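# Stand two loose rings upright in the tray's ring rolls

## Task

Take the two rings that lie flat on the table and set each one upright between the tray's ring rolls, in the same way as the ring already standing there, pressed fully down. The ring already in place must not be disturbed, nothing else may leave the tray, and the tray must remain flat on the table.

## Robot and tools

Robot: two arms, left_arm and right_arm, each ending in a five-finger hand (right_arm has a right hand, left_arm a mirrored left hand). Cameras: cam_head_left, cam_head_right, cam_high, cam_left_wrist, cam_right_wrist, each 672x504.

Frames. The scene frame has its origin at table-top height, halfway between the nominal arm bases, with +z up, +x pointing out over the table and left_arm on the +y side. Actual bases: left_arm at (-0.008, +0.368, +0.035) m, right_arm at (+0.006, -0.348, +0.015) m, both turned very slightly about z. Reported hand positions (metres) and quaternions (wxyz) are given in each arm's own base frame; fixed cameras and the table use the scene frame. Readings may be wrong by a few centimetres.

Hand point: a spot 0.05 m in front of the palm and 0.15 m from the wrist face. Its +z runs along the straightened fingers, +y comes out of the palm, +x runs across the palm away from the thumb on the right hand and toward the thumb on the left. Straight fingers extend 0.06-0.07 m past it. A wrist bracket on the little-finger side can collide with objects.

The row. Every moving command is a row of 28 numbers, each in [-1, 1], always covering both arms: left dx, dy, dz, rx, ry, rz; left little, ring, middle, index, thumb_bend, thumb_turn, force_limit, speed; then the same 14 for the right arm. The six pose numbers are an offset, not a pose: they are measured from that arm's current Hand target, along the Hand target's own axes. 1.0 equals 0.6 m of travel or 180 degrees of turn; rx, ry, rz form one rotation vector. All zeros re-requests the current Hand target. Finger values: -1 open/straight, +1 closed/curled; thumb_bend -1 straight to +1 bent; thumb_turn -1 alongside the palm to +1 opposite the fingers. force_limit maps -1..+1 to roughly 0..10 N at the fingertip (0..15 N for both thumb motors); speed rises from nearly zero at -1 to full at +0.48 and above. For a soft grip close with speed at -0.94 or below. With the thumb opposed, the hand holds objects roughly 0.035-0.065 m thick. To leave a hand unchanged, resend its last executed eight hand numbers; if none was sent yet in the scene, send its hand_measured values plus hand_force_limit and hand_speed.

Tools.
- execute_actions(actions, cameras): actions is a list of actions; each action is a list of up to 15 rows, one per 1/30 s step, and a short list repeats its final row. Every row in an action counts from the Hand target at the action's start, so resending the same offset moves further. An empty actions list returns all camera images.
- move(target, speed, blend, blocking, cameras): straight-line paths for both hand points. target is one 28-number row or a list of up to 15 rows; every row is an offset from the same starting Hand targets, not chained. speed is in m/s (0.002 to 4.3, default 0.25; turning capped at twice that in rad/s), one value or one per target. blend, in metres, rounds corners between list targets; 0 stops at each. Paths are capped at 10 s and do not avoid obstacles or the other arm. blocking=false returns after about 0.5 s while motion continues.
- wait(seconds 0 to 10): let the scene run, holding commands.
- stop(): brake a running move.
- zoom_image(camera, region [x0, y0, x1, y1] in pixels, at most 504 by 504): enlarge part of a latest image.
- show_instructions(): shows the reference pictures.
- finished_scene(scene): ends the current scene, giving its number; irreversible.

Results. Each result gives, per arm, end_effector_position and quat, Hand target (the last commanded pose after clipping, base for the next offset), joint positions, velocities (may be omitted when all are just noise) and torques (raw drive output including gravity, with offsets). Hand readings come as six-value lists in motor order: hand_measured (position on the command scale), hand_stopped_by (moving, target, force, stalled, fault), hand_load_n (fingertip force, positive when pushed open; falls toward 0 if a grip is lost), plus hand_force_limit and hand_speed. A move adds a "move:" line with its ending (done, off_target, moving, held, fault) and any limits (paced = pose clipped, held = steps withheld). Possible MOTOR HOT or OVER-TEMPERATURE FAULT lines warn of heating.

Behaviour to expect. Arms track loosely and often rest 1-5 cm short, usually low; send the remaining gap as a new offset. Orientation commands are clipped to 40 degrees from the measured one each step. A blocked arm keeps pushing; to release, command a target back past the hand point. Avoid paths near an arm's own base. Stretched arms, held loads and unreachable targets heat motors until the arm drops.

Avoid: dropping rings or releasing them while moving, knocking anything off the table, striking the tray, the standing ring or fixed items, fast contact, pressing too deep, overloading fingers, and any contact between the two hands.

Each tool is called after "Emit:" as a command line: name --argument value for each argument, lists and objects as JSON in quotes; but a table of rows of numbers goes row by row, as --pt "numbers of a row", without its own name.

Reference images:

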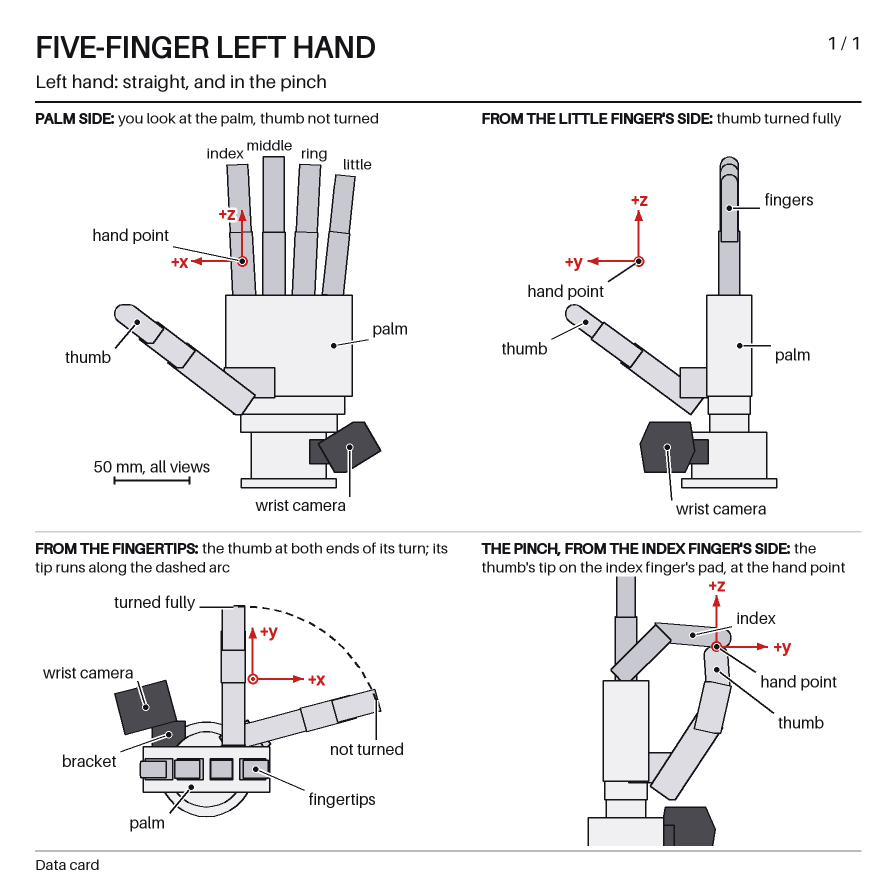

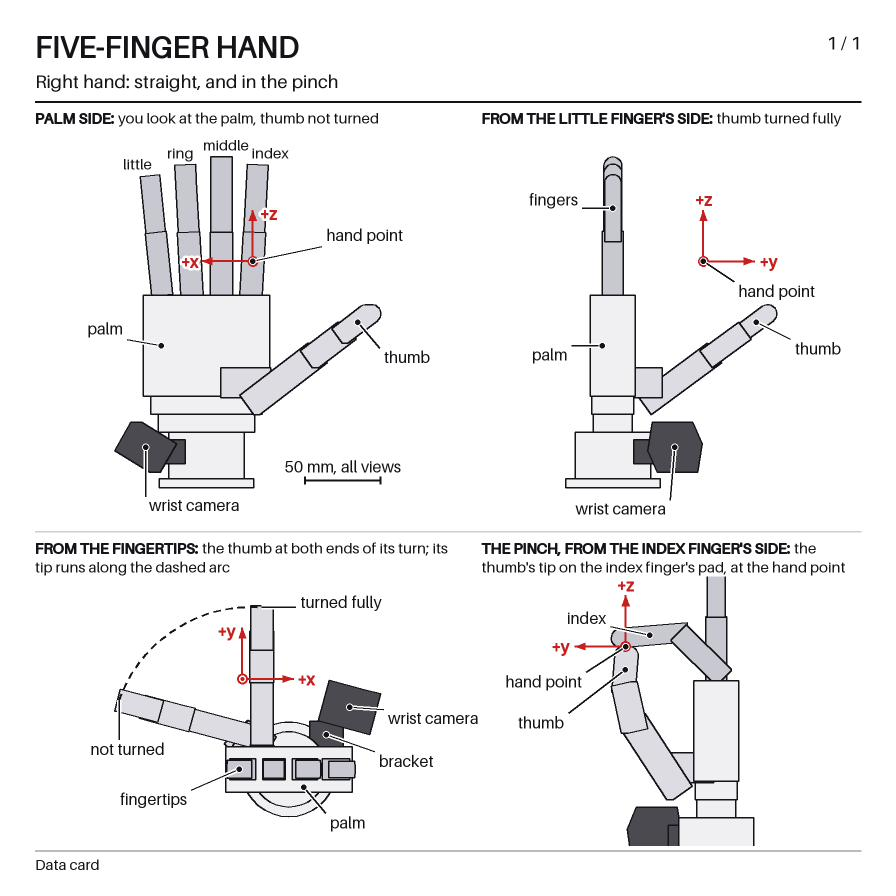

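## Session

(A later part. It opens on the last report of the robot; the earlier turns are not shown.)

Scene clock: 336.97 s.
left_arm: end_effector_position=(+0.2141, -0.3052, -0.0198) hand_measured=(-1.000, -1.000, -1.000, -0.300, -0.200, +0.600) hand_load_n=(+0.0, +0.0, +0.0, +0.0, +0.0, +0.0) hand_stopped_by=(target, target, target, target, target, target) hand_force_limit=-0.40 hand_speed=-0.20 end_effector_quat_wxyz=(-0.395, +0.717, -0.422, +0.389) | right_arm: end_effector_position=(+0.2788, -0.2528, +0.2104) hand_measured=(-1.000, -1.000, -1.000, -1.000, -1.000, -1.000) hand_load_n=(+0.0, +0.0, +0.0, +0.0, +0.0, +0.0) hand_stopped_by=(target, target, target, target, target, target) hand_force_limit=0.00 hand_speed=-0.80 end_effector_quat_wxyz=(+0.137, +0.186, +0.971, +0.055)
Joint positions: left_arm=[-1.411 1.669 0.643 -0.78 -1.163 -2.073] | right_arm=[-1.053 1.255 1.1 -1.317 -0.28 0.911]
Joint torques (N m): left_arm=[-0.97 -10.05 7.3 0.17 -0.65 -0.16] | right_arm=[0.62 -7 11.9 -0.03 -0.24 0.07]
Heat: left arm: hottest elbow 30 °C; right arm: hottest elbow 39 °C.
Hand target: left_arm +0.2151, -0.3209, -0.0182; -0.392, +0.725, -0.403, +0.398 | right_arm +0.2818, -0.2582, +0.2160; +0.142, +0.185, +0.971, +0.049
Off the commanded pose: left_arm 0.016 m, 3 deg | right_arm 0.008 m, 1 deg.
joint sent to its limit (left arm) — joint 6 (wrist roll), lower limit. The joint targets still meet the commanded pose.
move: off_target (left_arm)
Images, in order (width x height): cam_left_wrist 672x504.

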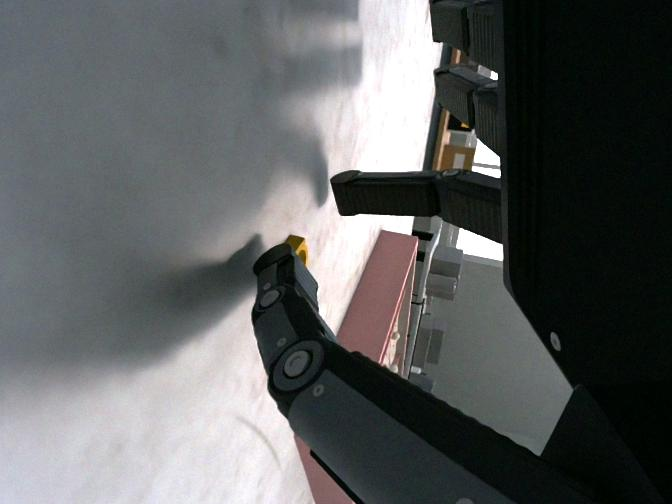

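Emit:
move --target '[0.0097,0.0063,0.0007,0,0,0, -1,-1,-1,-0.3,-0.2,0.6, -0.4,-0.2, 0,0,0,0,0,0, -1,-1,-1,-1,-1,-1, 0,-0.8]' --cameras '["cam_left_wrist"]' --speed 0.1

Emit:
zoom_image --camera "cam_left_wrist" --region '[200, 150, 360, 310]'

Scene clock: 339.93 s.
left_arm: end_effector_position=(+0.2148, -0.3097, -0.0215) hand_measured=(-1.000, -1.000, -1.000, -0.300, -0.200, +0.600) hand_load_n=(+0.0, +0.0, +0.0, +0.0, -1.0, -0.5) hand_stopped_by=(target, target, target, target, target, target) hand_force_limit=-0.40 hand_speed=-0.20 end_effector_quat_wxyz=(-0.395, +0.717, -0.422, +0.389) | right_arm: end_effector_position=(+0.2788, -0.2528, +0.2104) hand_measured=(-1.000, -1.000, -1.000, -1.000, -1.000, -1.000) hand_load_n=(+0.0, +0.0, +0.0, +0.0, +0.0, +0.5) hand_stopped_by=(target, target, target, target, target, target) hand_force_limit=0.00 hand_speed=-0.80 end_effector_quat_wxyz=(+0.137, +0.186, +0.971, +0.055)
Joint positions: left_arm=[-1.411 1.683 0.655 -0.78 -1.163 -2.074] | right_arm=[-1.053 1.255 1.1 -1.317 -0.28 0.911]
Joint torques (N m): left_arm=[-1.38 -10.11 7.47 0.28 -0.71 -0.11] | right_arm=[0.44 -7.36 12.01 0.06 -0.22 0.02]
Heat: left arm: hottest elbow 30 °C; right arm: hottest elbow 39 °C.
Hand target: left_arm +0.2165, -0.3273, -0.0203; -0.393, +0.725, -0.403, +0.398 | right_arm +0.2818, -0.2582, +0.2160; +0.142, +0.185, +0.971, +0.049
Off the commanded pose: left_arm 0.018 m, 3 deg | right_arm 0.008 m, 1 deg.
joint sent to its limit (left arm) — joint 6 (wrist roll), lower limit. The joint targets still meet the commanded pose.
move: off_target (left_arm)
Images, in order (width x height): cam_left_wrist 672x504.

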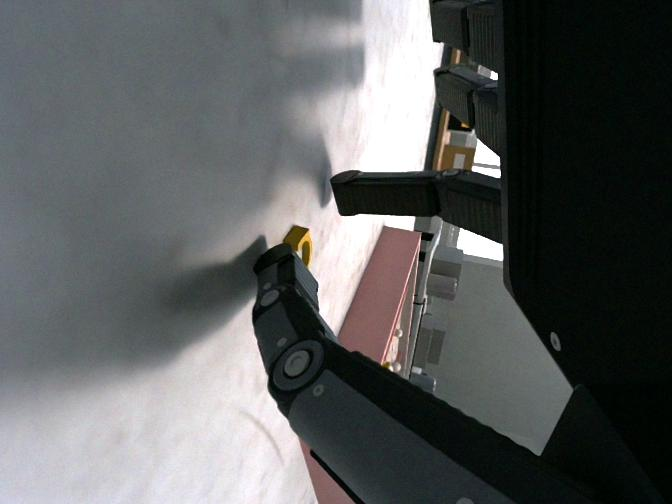

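Scaled by 3.150.

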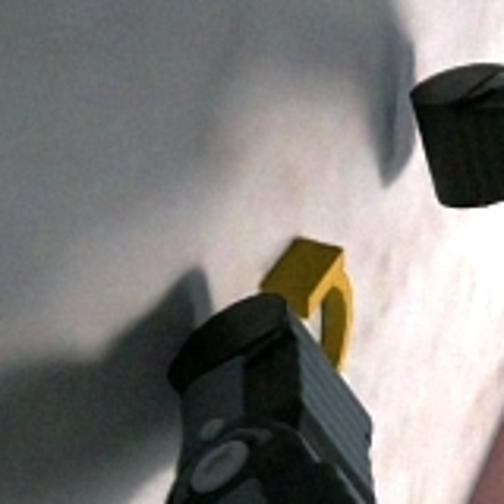

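Emit:
move --target '[0.0085,0.001,-0.0013,0,0,0, -1,-1,-1,-0.3,-0.2,0.6, -0.4,-0.2, 0,0,0,0,0,0, -1,-1,-1,-1,-1,-1, 0,-0.8]' --cameras '["cam_left_wrist"]' --speed 0.1

Emit:
zoom_image --camera "cam_left_wrist" --region '[200, 150, 360, 310]'

Scene clock: 342.60 s.
left_arm: end_effector_position=(+0.2159, -0.3162, -0.0212) hand_measured=(-1.000, -1.000, -1.000, -0.300, -0.200, +0.600) hand_load_n=(+0.0, +0.0, +0.0, +0.0, +0.0, +0.0) hand_stopped_by=(target, target, target, target, target, target) hand_force_limit=-0.40 hand_speed=-0.20 end_effector_quat_wxyz=(-0.393, +0.718, -0.421, +0.391) | right_arm: end_effector_position=(+0.2788, -0.2528, +0.2104) hand_measured=(-1.000, -1.000, -1.000, -1.000, -1.000, -1.000) hand_load_n=(+0.0, +0.0, +0.0, +0.0, +0.0, +0.0) hand_stopped_by=(target, target, target, target, target, target) hand_force_limit=0.00 hand_speed=-0.80 end_effector_quat_wxyz=(+0.137, +0.186, +0.971, +0.055)
Joint positions: left_arm=[-1.411 1.692 0.671 -0.78 -1.163 -2.074] | right_arm=[-1.053 1.255 1.1 -1.317 -0.28 0.911]
Joint torques (N m): left_arm=[-1.38 -10.93 7.49 0.08 -0.78 -0.14] | right_arm=[0.85 -7.82 12.03 0.14 -0.26 0.07]
Heat: left arm: hottest elbow 30 °C; right arm: hottest elbow 39 °C.
Hand target: left_arm +0.2175, -0.3322, -0.0192; -0.393, +0.725, -0.403, +0.398 | right_arm +0.2818, -0.2582, +0.2160; +0.142, +0.185, +0.971, +0.049
Off the commanded pose: left_arm 0.016 m, 2 deg | right_arm 0.008 m, 1 deg.
joint sent to its limit (left arm) — joint 6 (wrist roll), lower limit. The joint targets still meet the commanded pose.
move: off_target (left_arm)
Images, in order (width x height): cam_left_wrist 672x504.

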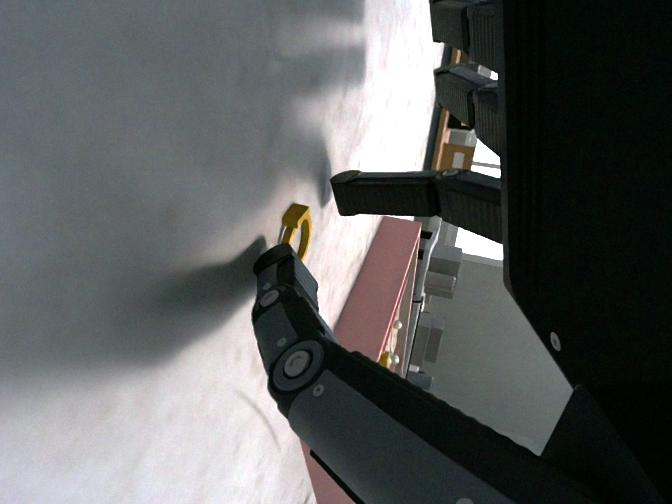

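Scaled by 3.150.

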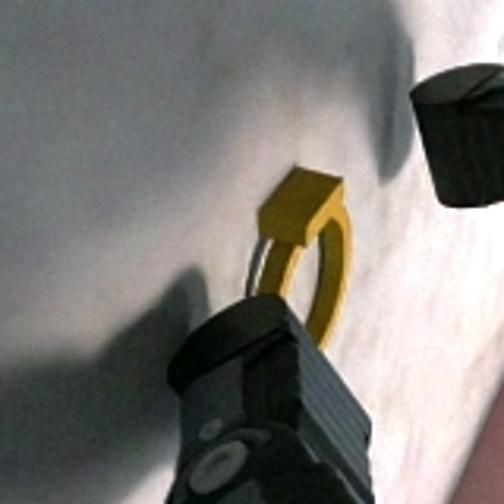

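Emit:
move --target '[-0.0328,-0.016,0.0085,0,0,0, -1,-1,-1,-0.3,-0.2,0.6, -0.4,-0.2, 0,0,0,0,0,0, -1,-1,-1,-1,-1,-1, 0,-0.8]' --cameras '["cam_left_wrist"]' --speed 0.1

Emit:
zoom_image --camera "cam_left_wrist" --region '[200, 150, 360, 310]'

Scene clock: 346.43 s.
left_arm: end_effector_position=(+0.2158, -0.3115, -0.0215) hand_measured=(-1.000, -1.000, -1.000, -0.300, -0.200, +0.600) hand_load_n=(+0.0, +0.0, +0.0, -0.5, +0.0, +0.5) hand_stopped_by=(target, target, target, target, target, target) hand_force_limit=-0.40 hand_speed=-0.20 end_effector_quat_wxyz=(-0.393, +0.718, -0.419, +0.394) | right_arm: end_effector_position=(+0.2788, -0.2528, +0.2104) hand_measured=(-1.000, -1.000, -1.000, -1.000, -1.000, -1.000) hand_load_n=(+0.0, +0.0, +0.0, +0.0, -0.5, +0.0) hand_stopped_by=(target, target, target, target, target, target) hand_force_limit=0.00 hand_speed=-0.80 end_effector_quat_wxyz=(+0.137, +0.186, +0.971, +0.055)
Joint positions: left_arm=[-1.411 1.686 0.655 -0.769 -1.168 -2.077] | right_arm=[-1.053 1.255 1.1 -1.317 -0.28 0.911]
Joint torques (N m): left_arm=[-0.32 -13.92 3.81 0.01 -0.68 -0.1] | right_arm=[1.32 -7 12.04 0.18 -0.25 0.04]
Heat: left arm: hottest elbow 30 °C; right arm: hottest elbow 39 °C.
Hand target: left_arm +0.2176, -0.3098, -0.0177; -0.393, +0.725, -0.403, +0.398 | right_arm +0.2818, -0.2582, +0.2160; +0.142, +0.185, +0.971, +0.049
Off the commanded pose: left_arm 0.005 m, 2 deg | right_arm 0.008 m, 1 deg.
joint sent to its limit (left arm) — joint 6 (wrist roll), lower limit. The joint targets still meet the commanded pose.
move: done
Images, in order (width x height): cam_left_wrist 672x504.

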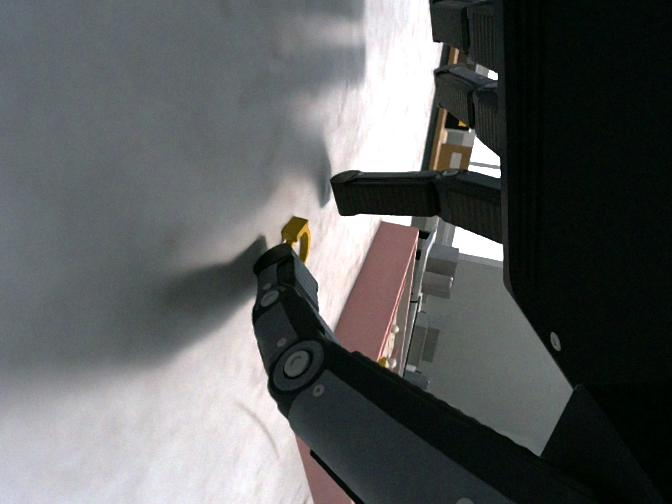

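Scaled by 3.150.

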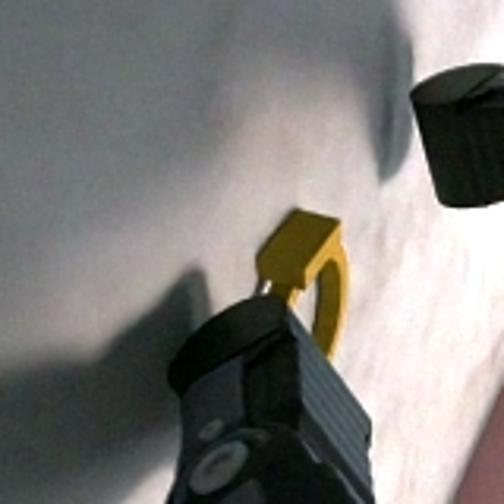

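Emit:
move --target '[0,0,0,0,0,0, -1,-1,-1,0.5,-0.2,0.6, -0.4,-0.9, 0,0,0,0,0,0, -1,-1,-1,-1,-1,-1, 0,-0.8]' --cameras '["cam_left_wrist"]' --speed 0.1

Emit:
zoom_image --camera "cam_left_wrist" --region '[200, 150, 360, 310]'

Scene clock: 349.57 s.
left_arm: end_effector_position=(+0.2165, -0.3120, -0.0197) hand_measured=(-1.000, -1.000, -1.000, +0.192, -0.200, +0.600) hand_load_n=(+0.0, +0.0, +0.0, +2.5, +1.5, +0.0) hand_stopped_by=(target, target, target, force, target, target) hand_force_limit=-0.40 hand_speed=-0.90 end_effector_quat_wxyz=(-0.392, +0.718, -0.417, +0.396) | right_arm: end_effector_position=(+0.2788, -0.2528, +0.2104) hand_measured=(-1.000, -1.000, -1.000, -1.000, -1.000, -1.000) hand_load_n=(+0.0, +0.0, +0.0, +0.0, -0.5, +0.0) hand_stopped_by=(target, target, target, target, target, target) hand_force_limit=0.00 hand_speed=-0.80 end_effector_quat_wxyz=(+0.137, +0.186, +0.971, +0.055)
Joint positions: left_arm=[-1.411 1.683 0.655 -0.769 -1.173 -2.079] | right_arm=[-1.053 1.255 1.1 -1.317 -0.28 0.911]
Joint torques (N m): left_arm=[0.44 -13.39 4.08 0.21 -0.49 -0.13] | right_arm=[0.62 -7.12 12 0.03 -0.2 0.06]
Heat: left arm: hottest elbow 30 °C; right arm: hottest elbow 39 °C.
Hand target: left_arm +0.2175, -0.3099, -0.0177; -0.393, +0.725, -0.403, +0.398 | right_arm +0.2818, -0.2582, +0.2160; +0.142, +0.185, +0.971, +0.049
Off the commanded pose: left_arm 0.003 m, 2 deg | right_arm 0.008 m, 1 deg.
joint sent to its limit (left arm) — joint 6 (wrist roll), lower limit. The joint targets still meet the commanded pose.
move: done
Images, in order (width x height): cam_left_wrist 672x504.

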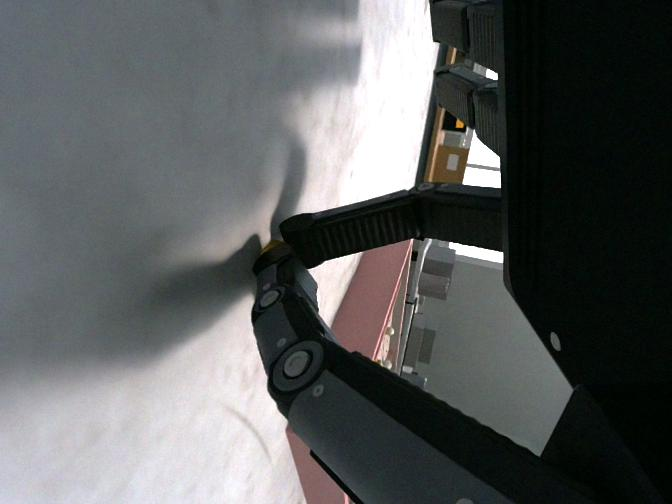

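Scaled by 3.150.

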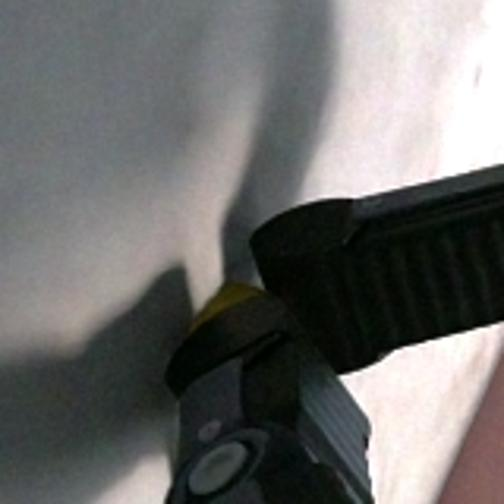

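Emit:
move --target '[0,0,0,0,0,0, -1,-1,-1,0.6,-0.2,0.6, -0.1,-0.9, 0,0,0,0,0,0, -1,-1,-1,-1,-1,-1, 0,-0.8]' --cameras '["cam_left_wrist"]' --speed 0.1

Emit:
zoom_image --camera "cam_left_wrist" --region '[220, 170, 340, 290]'

Scene clock: 352.03 s.
left_arm: end_effector_position=(+0.2167, -0.3124, -0.0187) hand_measured=(-1.000, -1.000, -1.000, +0.264, -0.200, +0.600) hand_load_n=(+0.0, +0.0, +0.0, +4.5, +0.5, +0.0) hand_stopped_by=(target, target, target, force, target, target) hand_force_limit=-0.10 hand_speed=-0.90 end_effector_quat_wxyz=(-0.392, +0.718, -0.416, +0.397) | right_arm: end_effector_position=(+0.2788, -0.2528, +0.2104) hand_measured=(-1.000, -1.000, -1.000, -1.000, -1.000, -1.000) hand_load_n=(+0.0, +0.0, +0.0, +0.0, +0.0, +0.0) hand_stopped_by=(target, target, target, target, target, target) hand_force_limit=0.00 hand_speed=-0.80 end_effector_quat_wxyz=(+0.137, +0.186, +0.971, +0.055)
Joint positions: left_arm=[-1.411 1.681 0.655 -0.769 -1.174 -2.08] | right_arm=[-1.053 1.255 1.1 -1.317 -0.28 0.911]
Joint torques (N m): left_arm=[-0.73 -12.75 3.79 0.35 -0.46 -0.09] | right_arm=[0.97 -7.41 12.01 0.2 -0.21 0.04]
Heat: left arm: hottest elbow 29 °C; right arm: hottest elbow 39 °C.
Hand target: left_arm +0.2175, -0.3098, -0.0177; -0.393, +0.725, -0.403, +0.398 | right_arm +0.2818, -0.2582, +0.2160; +0.142, +0.185, +0.971, +0.049
Off the commanded pose: left_arm 0.003 m, 2 deg | right_arm 0.008 m, 1 deg.
joint sent to its limit (left arm) — joint 6 (wrist roll), lower limit. The joint targets still meet the commanded pose.
move: done
Images, in order (width x height): cam_left_wrist 672x504.

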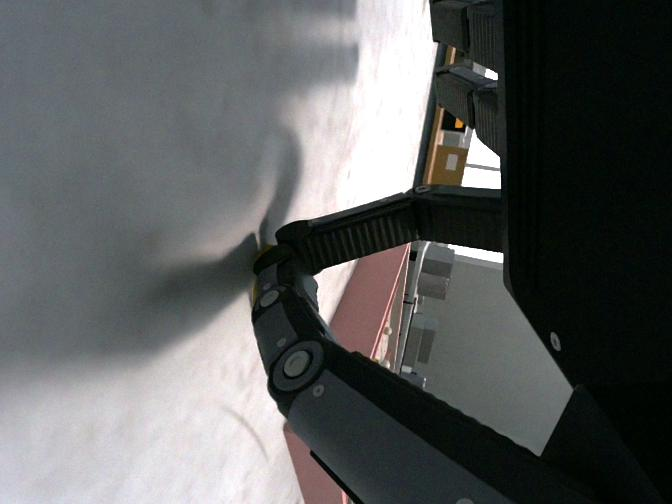

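Scaled by 4.200.

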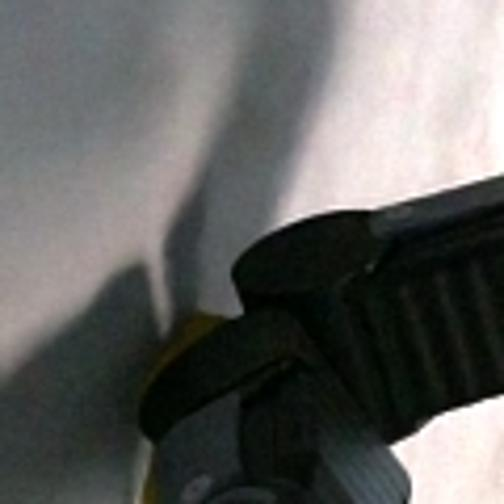

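Emit:
move --pt "0 0 0 0 0 0 -1 -1 -1 -0.3 -0.2 0.6 -0.4 0.2 0 0 0 0 0 0 -1 -1 -1 -1 -1 -1 0 -0.8" --pt "0.0121 -0.0416 -0.0174 0 0 0 -1 -1 -1 -0.3 -0.3 0.6 -0.4 0.2 0 0 0 0 0 0 -1 -1 -1 -1 -1 -1 0 -0.8" --cameras '["cam_left_wrist"]' --speed 0.15

Emit:
zoom_image --camera "cam_left_wrist" --region '[100, 150, 300, 350]'

Scene clock: 357.17 s.
left_arm: end_effector_position=(+0.2156, -0.3081, +0.0041) hand_measured=(-1.000, -1.000, -1.000, -0.300, -0.300, +0.600) hand_load_n=(+0.0, +0.0, +0.0, +0.0, +0.0, +0.0) hand_stopped_by=(target, target, target, target, target, target) hand_force_limit=-0.40 hand_speed=0.20 end_effector_quat_wxyz=(-0.391, +0.719, -0.417, +0.396) | right_arm: end_effector_position=(+0.2788, -0.2528, +0.2104) hand_measured=(-1.000, -1.000, -1.000, -1.000, -1.000, -1.000) hand_load_n=(+0.0, +0.0, +0.0, +0.0, +0.0, +0.0) hand_stopped_by=(target, target, target, target, target, target) hand_force_limit=0.00 hand_speed=-0.80 end_effector_quat_wxyz=(+0.137, +0.186, +0.971, +0.055)
Joint positions: left_arm=[-1.411 1.604 0.655 -0.846 -1.17 -2.08] | right_arm=[-1.053 1.255 1.1 -1.317 -0.28 0.911]
Joint torques (N m): left_arm=[-0.44 -12.98 5.89 -0.47 -0.63 -0.12] | right_arm=[0.79 -7.36 12.1 -0.02 -0.21 0.04]
Heat: left arm: hottest elbow 29 °C; right arm: hottest elbow 39 °C.
Hand target: left_arm +0.2176, -0.3098, +0.0103; -0.393, +0.725, -0.403, +0.398 | right_arm +0.2818, -0.2582, +0.2160; +0.142, +0.185, +0.971, +0.049
Off the commanded pose: left_arm 0.007 m, 2 deg | right_arm 0.008 m, 1 deg.
joint sent to its limit (left arm) — joint 6 (wrist roll), lower limit. The joint targets still meet the commanded pose.
move: done
Images, in order (width x height): cam_left_wrist 672x504.

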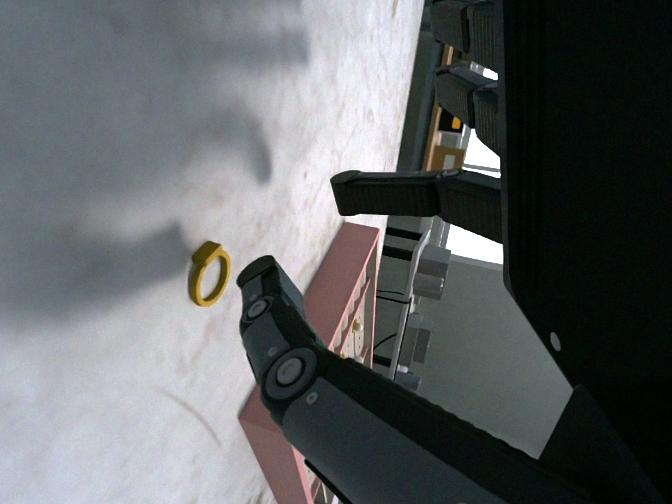

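Scaled by 2.520.

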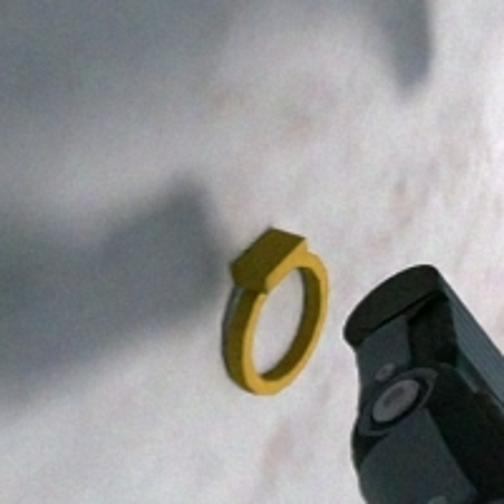

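Emit:
move --target '[0.0238,0.0167,-0.0233,0,0,0, -1,-1,-1,-0.3,-0.3,0.6, -0.4,0.2, 0,0,0,0,0,0, -1,-1,-1,-1,-1,-1, 0,-0.8]' --cameras '["cam_left_wrist"]' --speed 0.1

Emit:
zoom_image --camera "cam_left_wrist" --region '[150, 150, 310, 310]'

Scene clock: 383.57 s.
left_arm: end_effector_position=(+0.2092, -0.3117, +0.0034) hand_measured=(-1.000, -1.000, -1.000, -0.300, -0.300, +0.600) hand_load_n=(+0.0, +0.0, +0.0, +0.0, +0.0, +0.0) hand_stopped_by=(target, target, target, target, target, target) hand_force_limit=-0.40 hand_speed=0.20 end_effector_quat_wxyz=(-0.388, +0.718, -0.425, +0.390) | right_arm: end_effector_position=(+0.2788, -0.2528, +0.2104) hand_measured=(-1.000, -1.000, -1.000, -1.000, -1.000, -1.000) hand_load_n=(+0.0, +0.0, +0.0, +0.0, +0.0, +0.0) hand_stopped_by=(target, target, target, target, target, target) hand_force_limit=0.00 hand_speed=-0.80 end_effector_quat_wxyz=(+0.137, +0.186, +0.971, +0.055)
Joint positions: left_arm=[-1.426 1.604 0.664 -0.865 -1.154 -2.08] | right_arm=[-1.053 1.255 1.1 -1.317 -0.28 0.911]
Joint torques (N m): left_arm=[-2.02 -11.34 8.61 -0.69 -0.64 -0.13] | right_arm=[0.67 -7.65 12.11 0.1 -0.27 0.02]
Heat: left arm: hottest elbow 29 °C; right arm: hottest elbow 39 °C.
Hand target: left_arm +0.2076, -0.3297, +0.0103; -0.393, +0.725, -0.403, +0.398 | right_arm +0.2818, -0.2582, +0.2160; +0.142, +0.185, +0.971, +0.049
Off the commanded pose: left_arm 0.019 m, 3 deg | right_arm 0.008 m, 1 deg.
joint sent to its limit (left arm) — joint 6 (wrist roll), lower limit. The joint targets are off in orientation, not in position.
move: off_target (left_arm)
Images, in order (width x height): cam_left_wrist 672x504.

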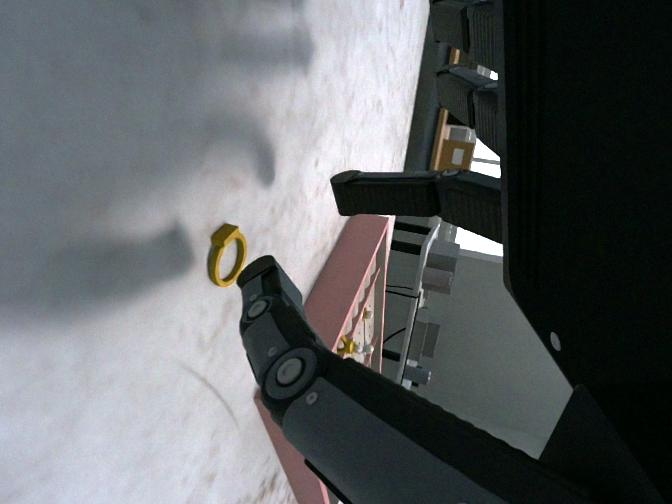

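Scaled by 3.150.

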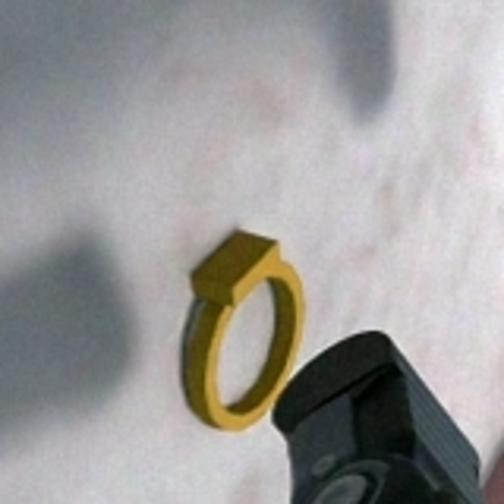

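Emit:
move --target '[-0.006,0.0203,0.001,0,0,0, -1,-1,-1,-0.3,-0.3,0.6, -0.4,0.2, 0,0,0,0,0,0, -1,-1,-1,-1,-1,-1, 0,-0.8]' --cameras '["cam_left_wrist"]' --speed 0.1

Emit:
zoom_image --camera "cam_left_wrist" --region '[200, 150, 360, 310]'

Scene clock: 388.03 s.
left_arm: end_effector_position=(+0.2056, -0.3144, -0.0033) hand_measured=(-1.000, -1.000, -1.000, -0.300, -0.300, +0.600) hand_load_n=(+0.0, +0.0, +0.0, -0.5, +0.0, -0.5) hand_stopped_by=(target, target, target, target, target, target) hand_force_limit=-0.40 hand_speed=0.20 end_effector_quat_wxyz=(-0.386, +0.718, -0.430, +0.389) | right_arm: end_effector_position=(+0.2788, -0.2528, +0.2104) hand_measured=(-1.000, -1.000, -1.000, -1.000, -1.000, -1.000) hand_load_n=(+0.0, +0.0, +0.0, +0.0, +0.0, +0.0) hand_stopped_by=(target, target, target, target, target, target) hand_force_limit=0.00 hand_speed=-0.80 end_effector_quat_wxyz=(+0.137, +0.186, +0.971, +0.055)
Joint positions: left_arm=[-1.435 1.622 0.664 -0.848 -1.147 -2.08] | right_arm=[-1.053 1.255 1.1 -1.317 -0.28 0.911]
Joint torques (N m): left_arm=[-1.79 -10.64 7.79 -0.01 -0.68 -0.07] | right_arm=[0.91 -7.3 11.9 0.06 -0.23 0.02]
Heat: left arm: hottest elbow 29 °C; right arm: hottest elbow 39 °C.
Hand target: left_arm +0.2035, -0.3308, -0.0017; -0.393, +0.725, -0.403, +0.398 | right_arm +0.2818, -0.2582, +0.2160; +0.142, +0.185, +0.971, +0.049
Off the commanded pose: left_arm 0.017 m, 3 deg | right_arm 0.008 m, 1 deg.
joint sent to its limit (left arm) — joint 6 (wrist roll), lower limit. The joint targets are off in orientation, not in position.
move: off_target (left_arm)
Images, in order (width x height): cam_left_wrist 672x504.

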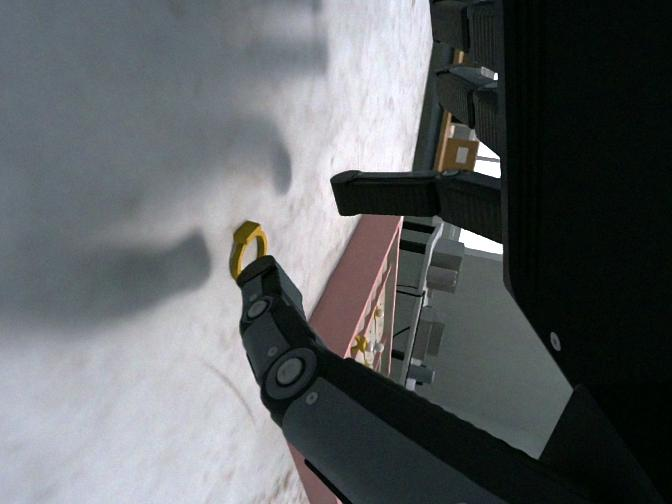

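Scaled by 3.150.

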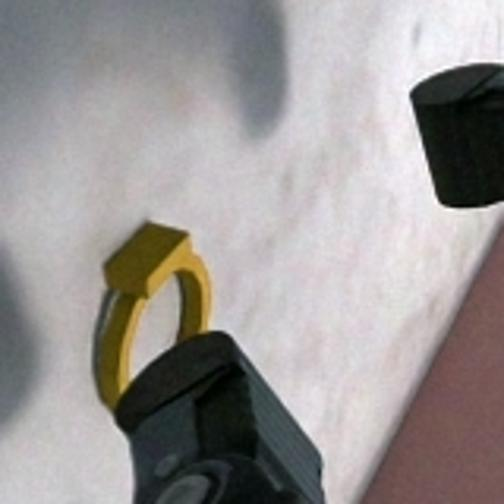

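Emit:
move --target '[-0.0058,0.0137,-0.001,0,0,0, -1,-1,-1,-0.3,-0.3,0.6, -0.4,0.2, 0,0,0,0,0,0, -1,-1,-1,-1,-1,-1, 0,-0.8]' --cameras '["cam_left_wrist"]' --speed 0.1

Emit:
zoom_image --camera "cam_left_wrist" --region '[200, 150, 360, 310]'

Scene clock: 393.30 s.
left_arm: end_effector_position=(+0.2024, -0.3189, -0.0091) hand_measured=(-1.000, -1.000, -1.000, -0.300, -0.300, +0.600) hand_load_n=(+0.0, -0.5, +0.0, +0.0, +0.0, +0.0) hand_stopped_by=(target, target, target, target, target, target) hand_force_limit=-0.40 hand_speed=0.20 end_effector_quat_wxyz=(-0.380, +0.718, -0.432, +0.392) | right_arm: end_effector_position=(+0.2788, -0.2528, +0.2104) hand_measured=(-1.000, -1.000, -1.000, -1.000, -1.000, -1.000) hand_load_n=(+0.0, +0.0, +0.0, +0.0, +0.0, +0.0) hand_stopped_by=(target, target, target, target, target, target) hand_force_limit=0.00 hand_speed=-0.80 end_effector_quat_wxyz=(+0.137, +0.186, +0.971, +0.055)
Joint positions: left_arm=[-1.445 1.639 0.664 -0.823 -1.143 -2.08] | right_arm=[-1.053 1.255 1.1 -1.317 -0.28 0.911]
Joint torques (N m): left_arm=[-1.32 -10.29 6.68 0.25 -0.66 -0.06] | right_arm=[1.49 -7.3 12.11 0.14 -0.24 0.05]
Heat: left arm: hottest elbow 29 °C; right arm: hottest elbow 39 °C.
Hand target: left_arm +0.1995, -0.3309, -0.0096; -0.393, +0.725, -0.403, +0.398 | right_arm +0.2818, -0.2582, +0.2160; +0.142, +0.185, +0.971, +0.049
Off the commanded pose: left_arm 0.012 m, 4 deg | right_arm 0.008 m, 1 deg.
joint sent to its limit (left arm) — joint 6 (wrist roll), lower limit. The joint targets are off in orientation, not in position.
move: off_target (left_arm)
Images, in order (width x height): cam_left_wrist 672x504.

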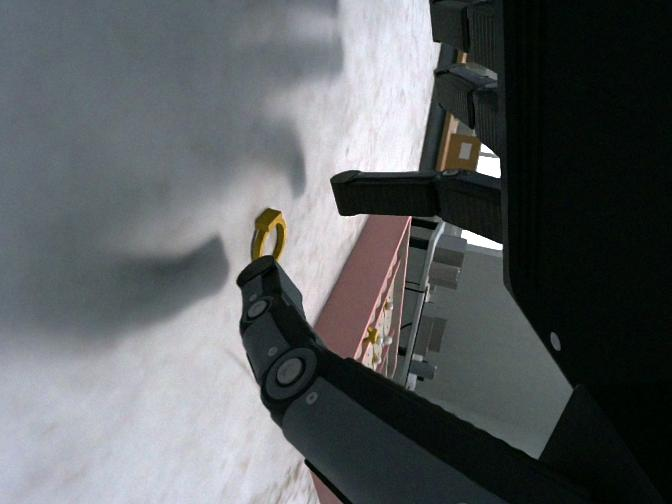

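Scaled by 3.150.

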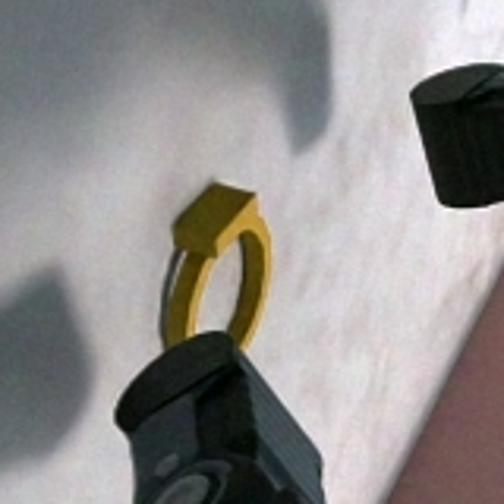

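Emit:
move --target '[-0.0365,-0.0112,0.0058,0,0,0, -1,-1,-1,-0.3,-0.3,0.6, -0.4,0.2, 0,0,0,0,0,0, -1,-1,-1,-1,-1,-1, 0,-0.8]' --cameras '["cam_left_wrist"]' --speed 0.1

Emit:
zoom_image --camera "cam_left_wrist" --region '[200, 150, 360, 310]'

Scene clock: 399.23 s.
left_arm: end_effector_position=(+0.2004, -0.3038, -0.0152) hand_measured=(-1.000, -1.000, -1.000, -0.300, -0.300, +0.600) hand_load_n=(+0.0, -0.5, +0.0, +0.0, +0.0, -0.5) hand_stopped_by=(target, target, target, target, target, target) hand_force_limit=-0.40 hand_speed=0.20 end_effector_quat_wxyz=(-0.383, +0.717, -0.434, +0.389) | right_arm: end_effector_position=(+0.2788, -0.2528, +0.2104) hand_measured=(-1.000, -1.000, -1.000, -1.000, -1.000, -1.000) hand_load_n=(+0.0, +0.0, +0.0, +0.0, +0.0, +0.0) hand_stopped_by=(target, target, target, target, target, target) hand_force_limit=0.00 hand_speed=-0.80 end_effector_quat_wxyz=(+0.137, +0.186, +0.971, +0.055)
Joint positions: left_arm=[-1.445 1.63 0.623 -0.8 -1.142 -2.08] | right_arm=[-1.053 1.255 1.1 -1.317 -0.28 0.911]
Joint torques (N m): left_arm=[-1.96 -14.04 4.33 0.25 -0.65 -0.11] | right_arm=[0.67 -7.53 12.12 0.18 -0.23 0.02]
Heat: left arm: hottest elbow 29 °C; right arm: hottest elbow 39 °C.
Hand target: left_arm +0.1965, -0.3079, -0.0106; -0.393, +0.725, -0.403, +0.398 | right_arm +0.2818, -0.2582, +0.2160; +0.142, +0.185, +0.971, +0.049
Off the commanded pose: left_arm 0.007 m, 4 deg | right_arm 0.008 m, 1 deg.
joint sent to its limit (left arm) — joint 6 (wrist roll), lower limit. The joint targets are off in orientation, not in position.
move: off_target (left_arm)
Images, in order (width x height): cam_left_wrist 672x504.

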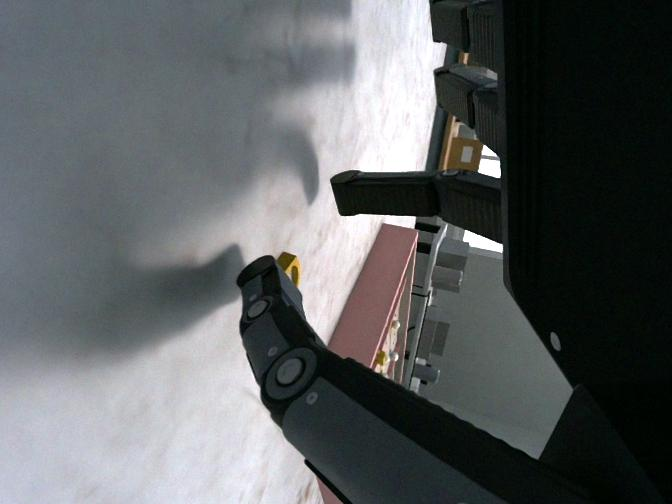

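Scaled by 3.150.

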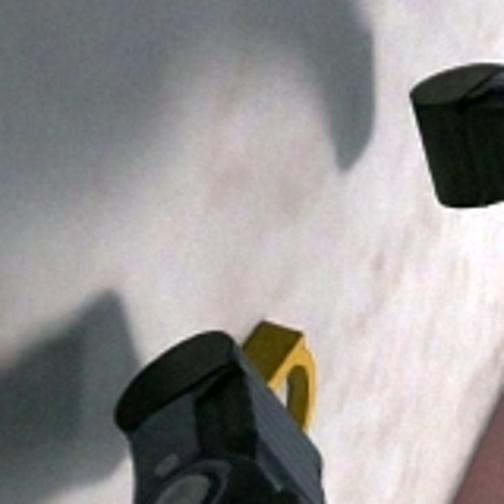

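Emit:
move --pt "-0.0006 0.0022 0.0009 0 0 0 -1 -1 -1 -0.3 -0.3 0.6 -0.4 0.2 0 0 0 0 0 0 -1 -1 -1 -1 -1 -1 0 -0.8" --pt "-0.0006 0.0022 0.0009 0 0 0 -1 -1 -1 0.5 -0.3 0.6 -0.4 -0.9 0 0 0 0 0 0 -1 -1 -1 -1 -1 -1 0 -0.8" --cameras '["cam_left_wrist"]' --speed 0.1

Emit:
zoom_image --camera "cam_left_wrist" --region '[200, 150, 360, 310]'

Scene clock: 404.97 s.
left_arm: end_effector_position=(+0.2005, -0.3049, -0.0151) hand_measured=(-1.000, -1.000, -1.000, +0.332, -0.300, +0.600) hand_load_n=(+0.0, -0.5, +0.0, +3.0, +1.0, +0.0) hand_stopped_by=(target, target, target, force, target, target) hand_force_limit=-0.40 hand_speed=-0.90 end_effector_quat_wxyz=(-0.381, +0.718, -0.433, +0.390) | right_arm: end_effector_position=(+0.2788, -0.2528, +0.2104) hand_measured=(-1.000, -1.000, -1.000, -1.000, -1.000, -1.000) hand_load_n=(+0.0, +0.0, +0.0, +0.0, -0.5, +0.0) hand_stopped_by=(target, target, target, target, target, target) hand_force_limit=0.00 hand_speed=-0.80 end_effector_quat_wxyz=(+0.137, +0.186, +0.971, +0.055)
Joint positions: left_arm=[-1.445 1.63 0.623 -0.795 -1.142 -2.08] | right_arm=[-1.053 1.255 1.1 -1.317 -0.28 0.911]
Joint torques (N m): left_arm=[-1.55 -12.34 4.07 0.25 -0.68 -0.1] | right_arm=[0.67 -7.3 11.99 0.13 -0.22 0.04]
Heat: left arm: hottest elbow 29 °C; right arm: hottest elbow 39 °C.
Hand target: left_arm +0.1965, -0.3079, -0.0121; -0.393, +0.725, -0.403, +0.398 | right_arm +0.2818, -0.2582, +0.2160; +0.142, +0.185, +0.971, +0.049
Off the commanded pose: left_arm 0.006 m, 4 deg | right_arm 0.008 m, 1 deg.
joint sent to its limit (left arm) — joint 6 (wrist roll), lower limit. The joint targets are off in orientation, not in position.
move: off_target (left_arm); target 2's new numbers were sent with left_arm's hand 0.006 m and 4 deg from that target
Images, in order (width x height): cam_left_wrist 672x504.

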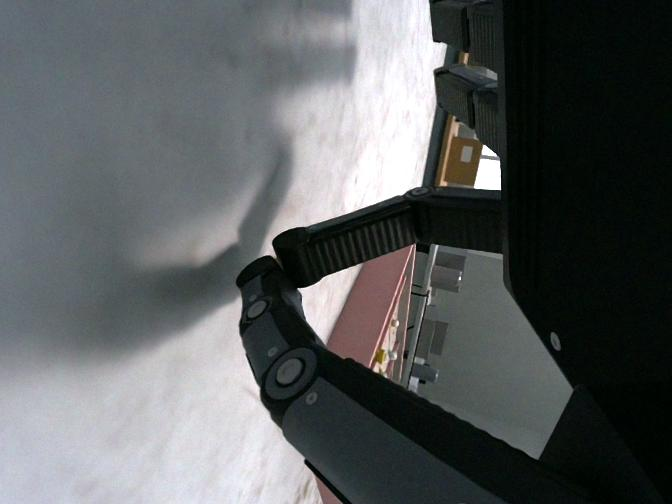

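Scaled by 3.150.

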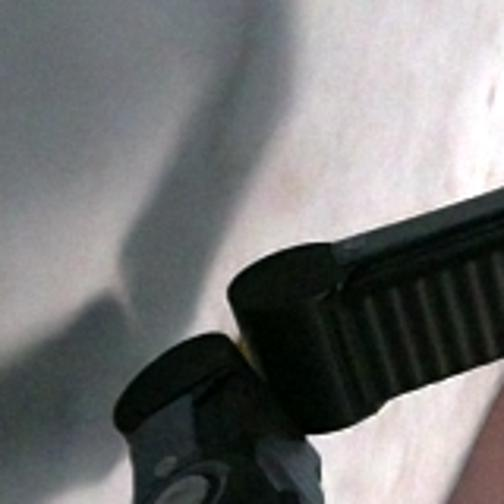

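Emit:
move --target '[0,0,0,0,0,0, -1,-1,-1,-0.3,-0.3,0.6, -0.4,0.2, 0,0,0,0,0,0, -1,-1,-1,-1,-1,-1, 0,-0.8]' --cameras '["cam_left_wrist"]' --speed 0.1

Emit:
zoom_image --camera "cam_left_wrist" --region '[200, 150, 360, 310]'

Scene clock: 408.23 s.
left_arm: end_effector_position=(+0.2005, -0.3049, -0.0151) hand_measured=(-1.000, -1.000, -1.000, -0.300, -0.300, +0.600) hand_load_n=(+0.0, +0.0, +0.0, +0.0, +0.0, +0.0) hand_stopped_by=(target, target, target, target, target, target) hand_force_limit=-0.40 hand_speed=0.20 end_effector_quat_wxyz=(-0.381, +0.718, -0.433, +0.390) | right_arm: end_effector_position=(+0.2788, -0.2528, +0.2104) hand_measured=(-1.000, -1.000, -1.000, -1.000, -1.000, -1.000) hand_load_n=(+0.0, +0.0, +0.0, +0.0, +0.0, +0.0) hand_stopped_by=(target, target, target, target, target, target) hand_force_limit=0.00 hand_speed=-0.80 end_effector_quat_wxyz=(+0.137, +0.186, +0.971, +0.055)
Joint positions: left_arm=[-1.445 1.63 0.623 -0.795 -1.142 -2.08] | right_arm=[-1.053 1.255 1.1 -1.317 -0.28 0.911]
Joint torques (N m): left_arm=[-1.79 -13.1 4.1 0.14 -0.63 -0.1] | right_arm=[0.85 -7 12.19 0.08 -0.25 0.04]
Heat: left arm: hottest elbow 29 °C; right arm: hottest elbow 39 °C.
Hand target: left_arm +0.1965, -0.3079, -0.0121; -0.393, +0.725, -0.403, +0.398 | right_arm +0.2818, -0.2582, +0.2160; +0.142, +0.185, +0.971, +0.049
Off the commanded pose: left_arm 0.006 m, 4 deg | right_arm 0.008 m, 1 deg.
joint sent to its limit (left arm) — joint 6 (wrist roll), lower limit. The joint targets are off in orientation, not in position.
move: off_target (left_arm)
Images, in order (width x height): cam_left_wrist 672x504.

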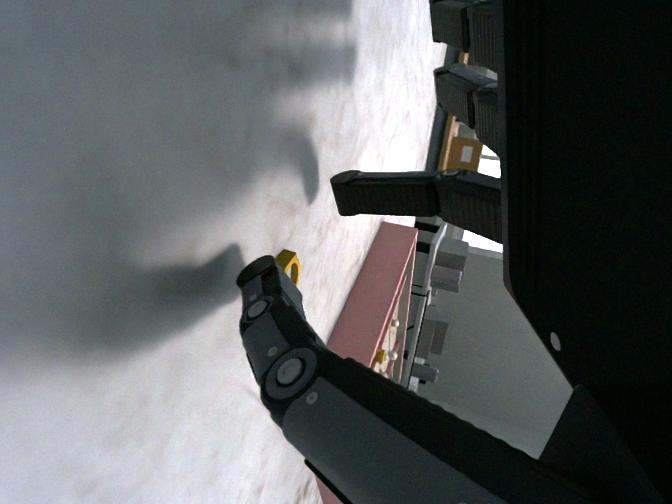

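Scaled by 3.150.

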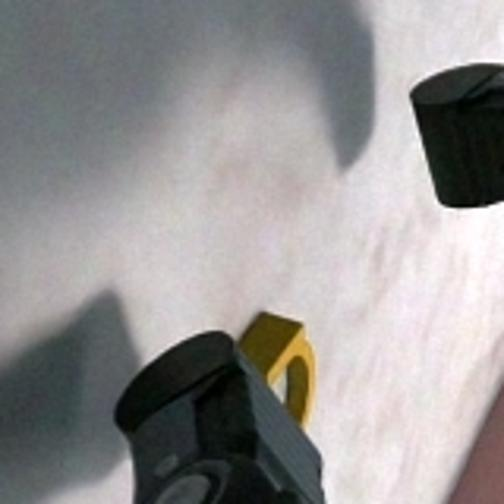

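Emit:
move --target '[-0.0022,0.0074,0.0031,0,0,0, -1,-1,-1,-0.3,-0.3,0.6, -0.4,0.2, 0,0,0,0,0,0, -1,-1,-1,-1,-1,-1, 0,-0.8]' --cameras '["cam_left_wrist"]' --speed 0.1

Emit:
zoom_image --camera "cam_left_wrist" --region '[200, 150, 360, 310]'

Scene clock: 413.13 s.
left_arm: end_effector_position=(+0.2009, -0.3083, -0.0149) hand_measured=(-1.000, -1.000, -1.000, -0.300, -0.300, +0.600) hand_load_n=(+0.0, +0.0, +0.0, +0.0, +0.0, +0.0) hand_stopped_by=(target, target, target, target, target, target) hand_force_limit=-0.40 hand_speed=0.20 end_effector_quat_wxyz=(-0.375, +0.721, -0.429, +0.395) | right_arm: end_effector_position=(+0.2788, -0.2528, +0.2104) hand_measured=(-1.000, -1.000, -1.000, -1.000, -1.000, -1.000) hand_load_n=(+0.0, +0.0, +0.0, +0.0, +0.0, +0.0) hand_stopped_by=(target, target, target, target, target, target) hand_force_limit=0.00 hand_speed=-0.80 end_effector_quat_wxyz=(+0.137, +0.186, +0.971, +0.055)
Joint positions: left_arm=[-1.445 1.63 0.623 -0.777 -1.142 -2.08] | right_arm=[-1.053 1.255 1.1 -1.317 -0.28 0.911]
Joint torques (N m): left_arm=[-1.85 -11.46 4.04 0.46 -0.71 -0.06] | right_arm=[0.56 -7.53 12.01 0.08 -0.24 0.05]
Heat: left arm: hottest elbow 29 °C; right arm: hottest elbow 39 °C.
Hand target: left_arm +0.1965, -0.3079, -0.0171; -0.393, +0.725, -0.403, +0.398 | right_arm +0.2818, -0.2582, +0.2160; +0.142, +0.185, +0.971, +0.049
Off the commanded pose: left_arm 0.005 m, 4 deg | right_arm 0.008 m, 1 deg.
joint sent to its limit (left arm) — joint 6 (wrist roll), lower limit. The joint targets are off in orientation, not in position.
move: off_target (left_arm)
Images, in order (width x height): cam_left_wrist 672x504.

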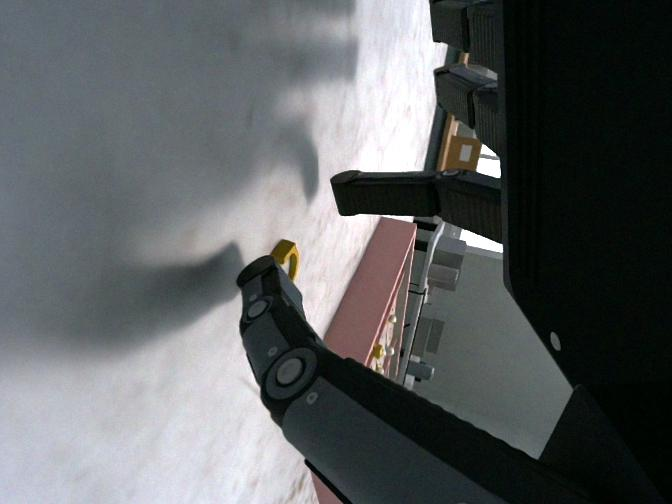

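Scaled by 3.150.

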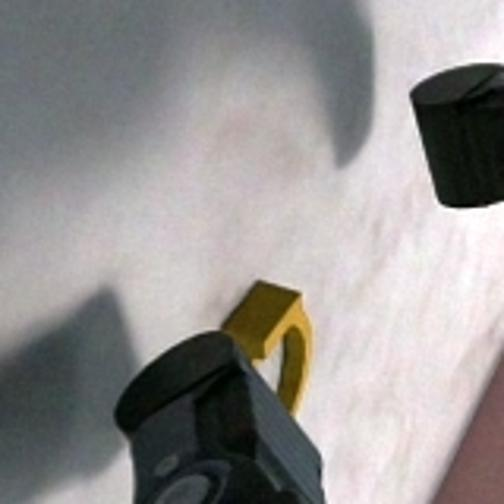

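Emit:
move --target '[-0.0095,0.0093,0.0067,0,0,0, -1,-1,-1,-0.3,-0.3,0.6, -0.4,0.2, 0,0,0,0,0,0, -1,-1,-1,-1,-1,-1, 0,-0.8]' --cameras '["cam_left_wrist"]' --speed 0.1

Emit:
zoom_image --camera "cam_left_wrist" --region '[200, 150, 360, 310]'

Scene clock: 416.03 s.
left_arm: end_effector_position=(+0.2006, -0.3055, -0.0189) hand_measured=(-1.000, -1.000, -1.000, -0.300, -0.300, +0.600) hand_load_n=(+0.0, +0.0, +0.0, +0.0, -0.5, +0.0) hand_stopped_by=(target, target, target, target, target, target) hand_force_limit=-0.40 hand_speed=0.20 end_effector_quat_wxyz=(-0.371, +0.723, -0.426, +0.398) | right_arm: end_effector_position=(+0.2788, -0.2528, +0.2104) hand_measured=(-1.000, -1.000, -1.000, -1.000, -1.000, -1.000) hand_load_n=(+0.0, +0.0, +0.0, +0.0, +0.0, +0.0) hand_stopped_by=(target, target, target, target, target, target) hand_force_limit=0.00 hand_speed=-0.80 end_effector_quat_wxyz=(+0.137, +0.186, +0.971, +0.055)
Joint positions: left_arm=[-1.445 1.634 0.607 -0.746 -1.142 -2.08] | right_arm=[-1.053 1.255 1.1 -1.317 -0.28 0.911]
Joint torques (N m): left_arm=[-1.96 -10.29 4.21 0.35 -0.68 -0.08] | right_arm=[1.2 -7.47 12.04 0.02 -0.21 0.04]
Heat: left arm: hottest elbow 29 °C; right arm: hottest elbow 39 °C.
Hand target: left_arm +0.1966, -0.3039, -0.0250; -0.393, +0.725, -0.403, +0.398 | right_arm +0.2818, -0.2582, +0.2160; +0.142, +0.185, +0.971, +0.049
Off the commanded pose: left_arm 0.008 m, 4 deg | right_arm 0.008 m, 1 deg.
joint sent to its limit (left arm) — joint 6 (wrist roll), lower limit. The joint targets are off in orientation, not in position.
move: off_target (left_arm)
Images, in order (width x height): cam_left_wrist 672x504.

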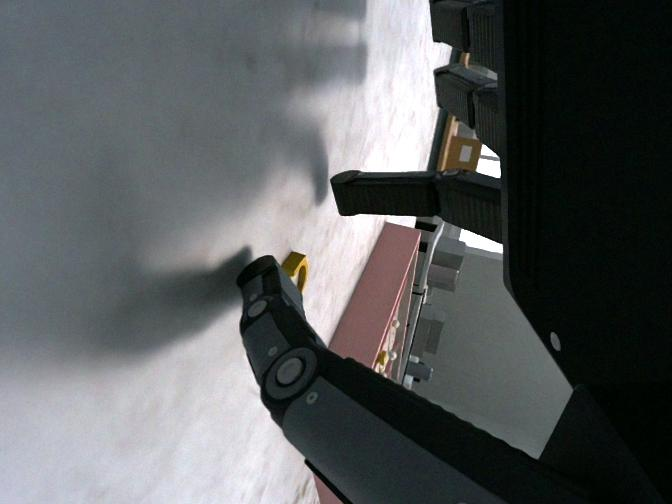

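Scaled by 3.150.

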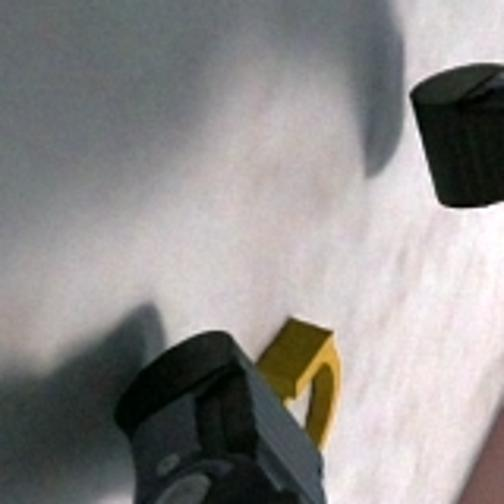

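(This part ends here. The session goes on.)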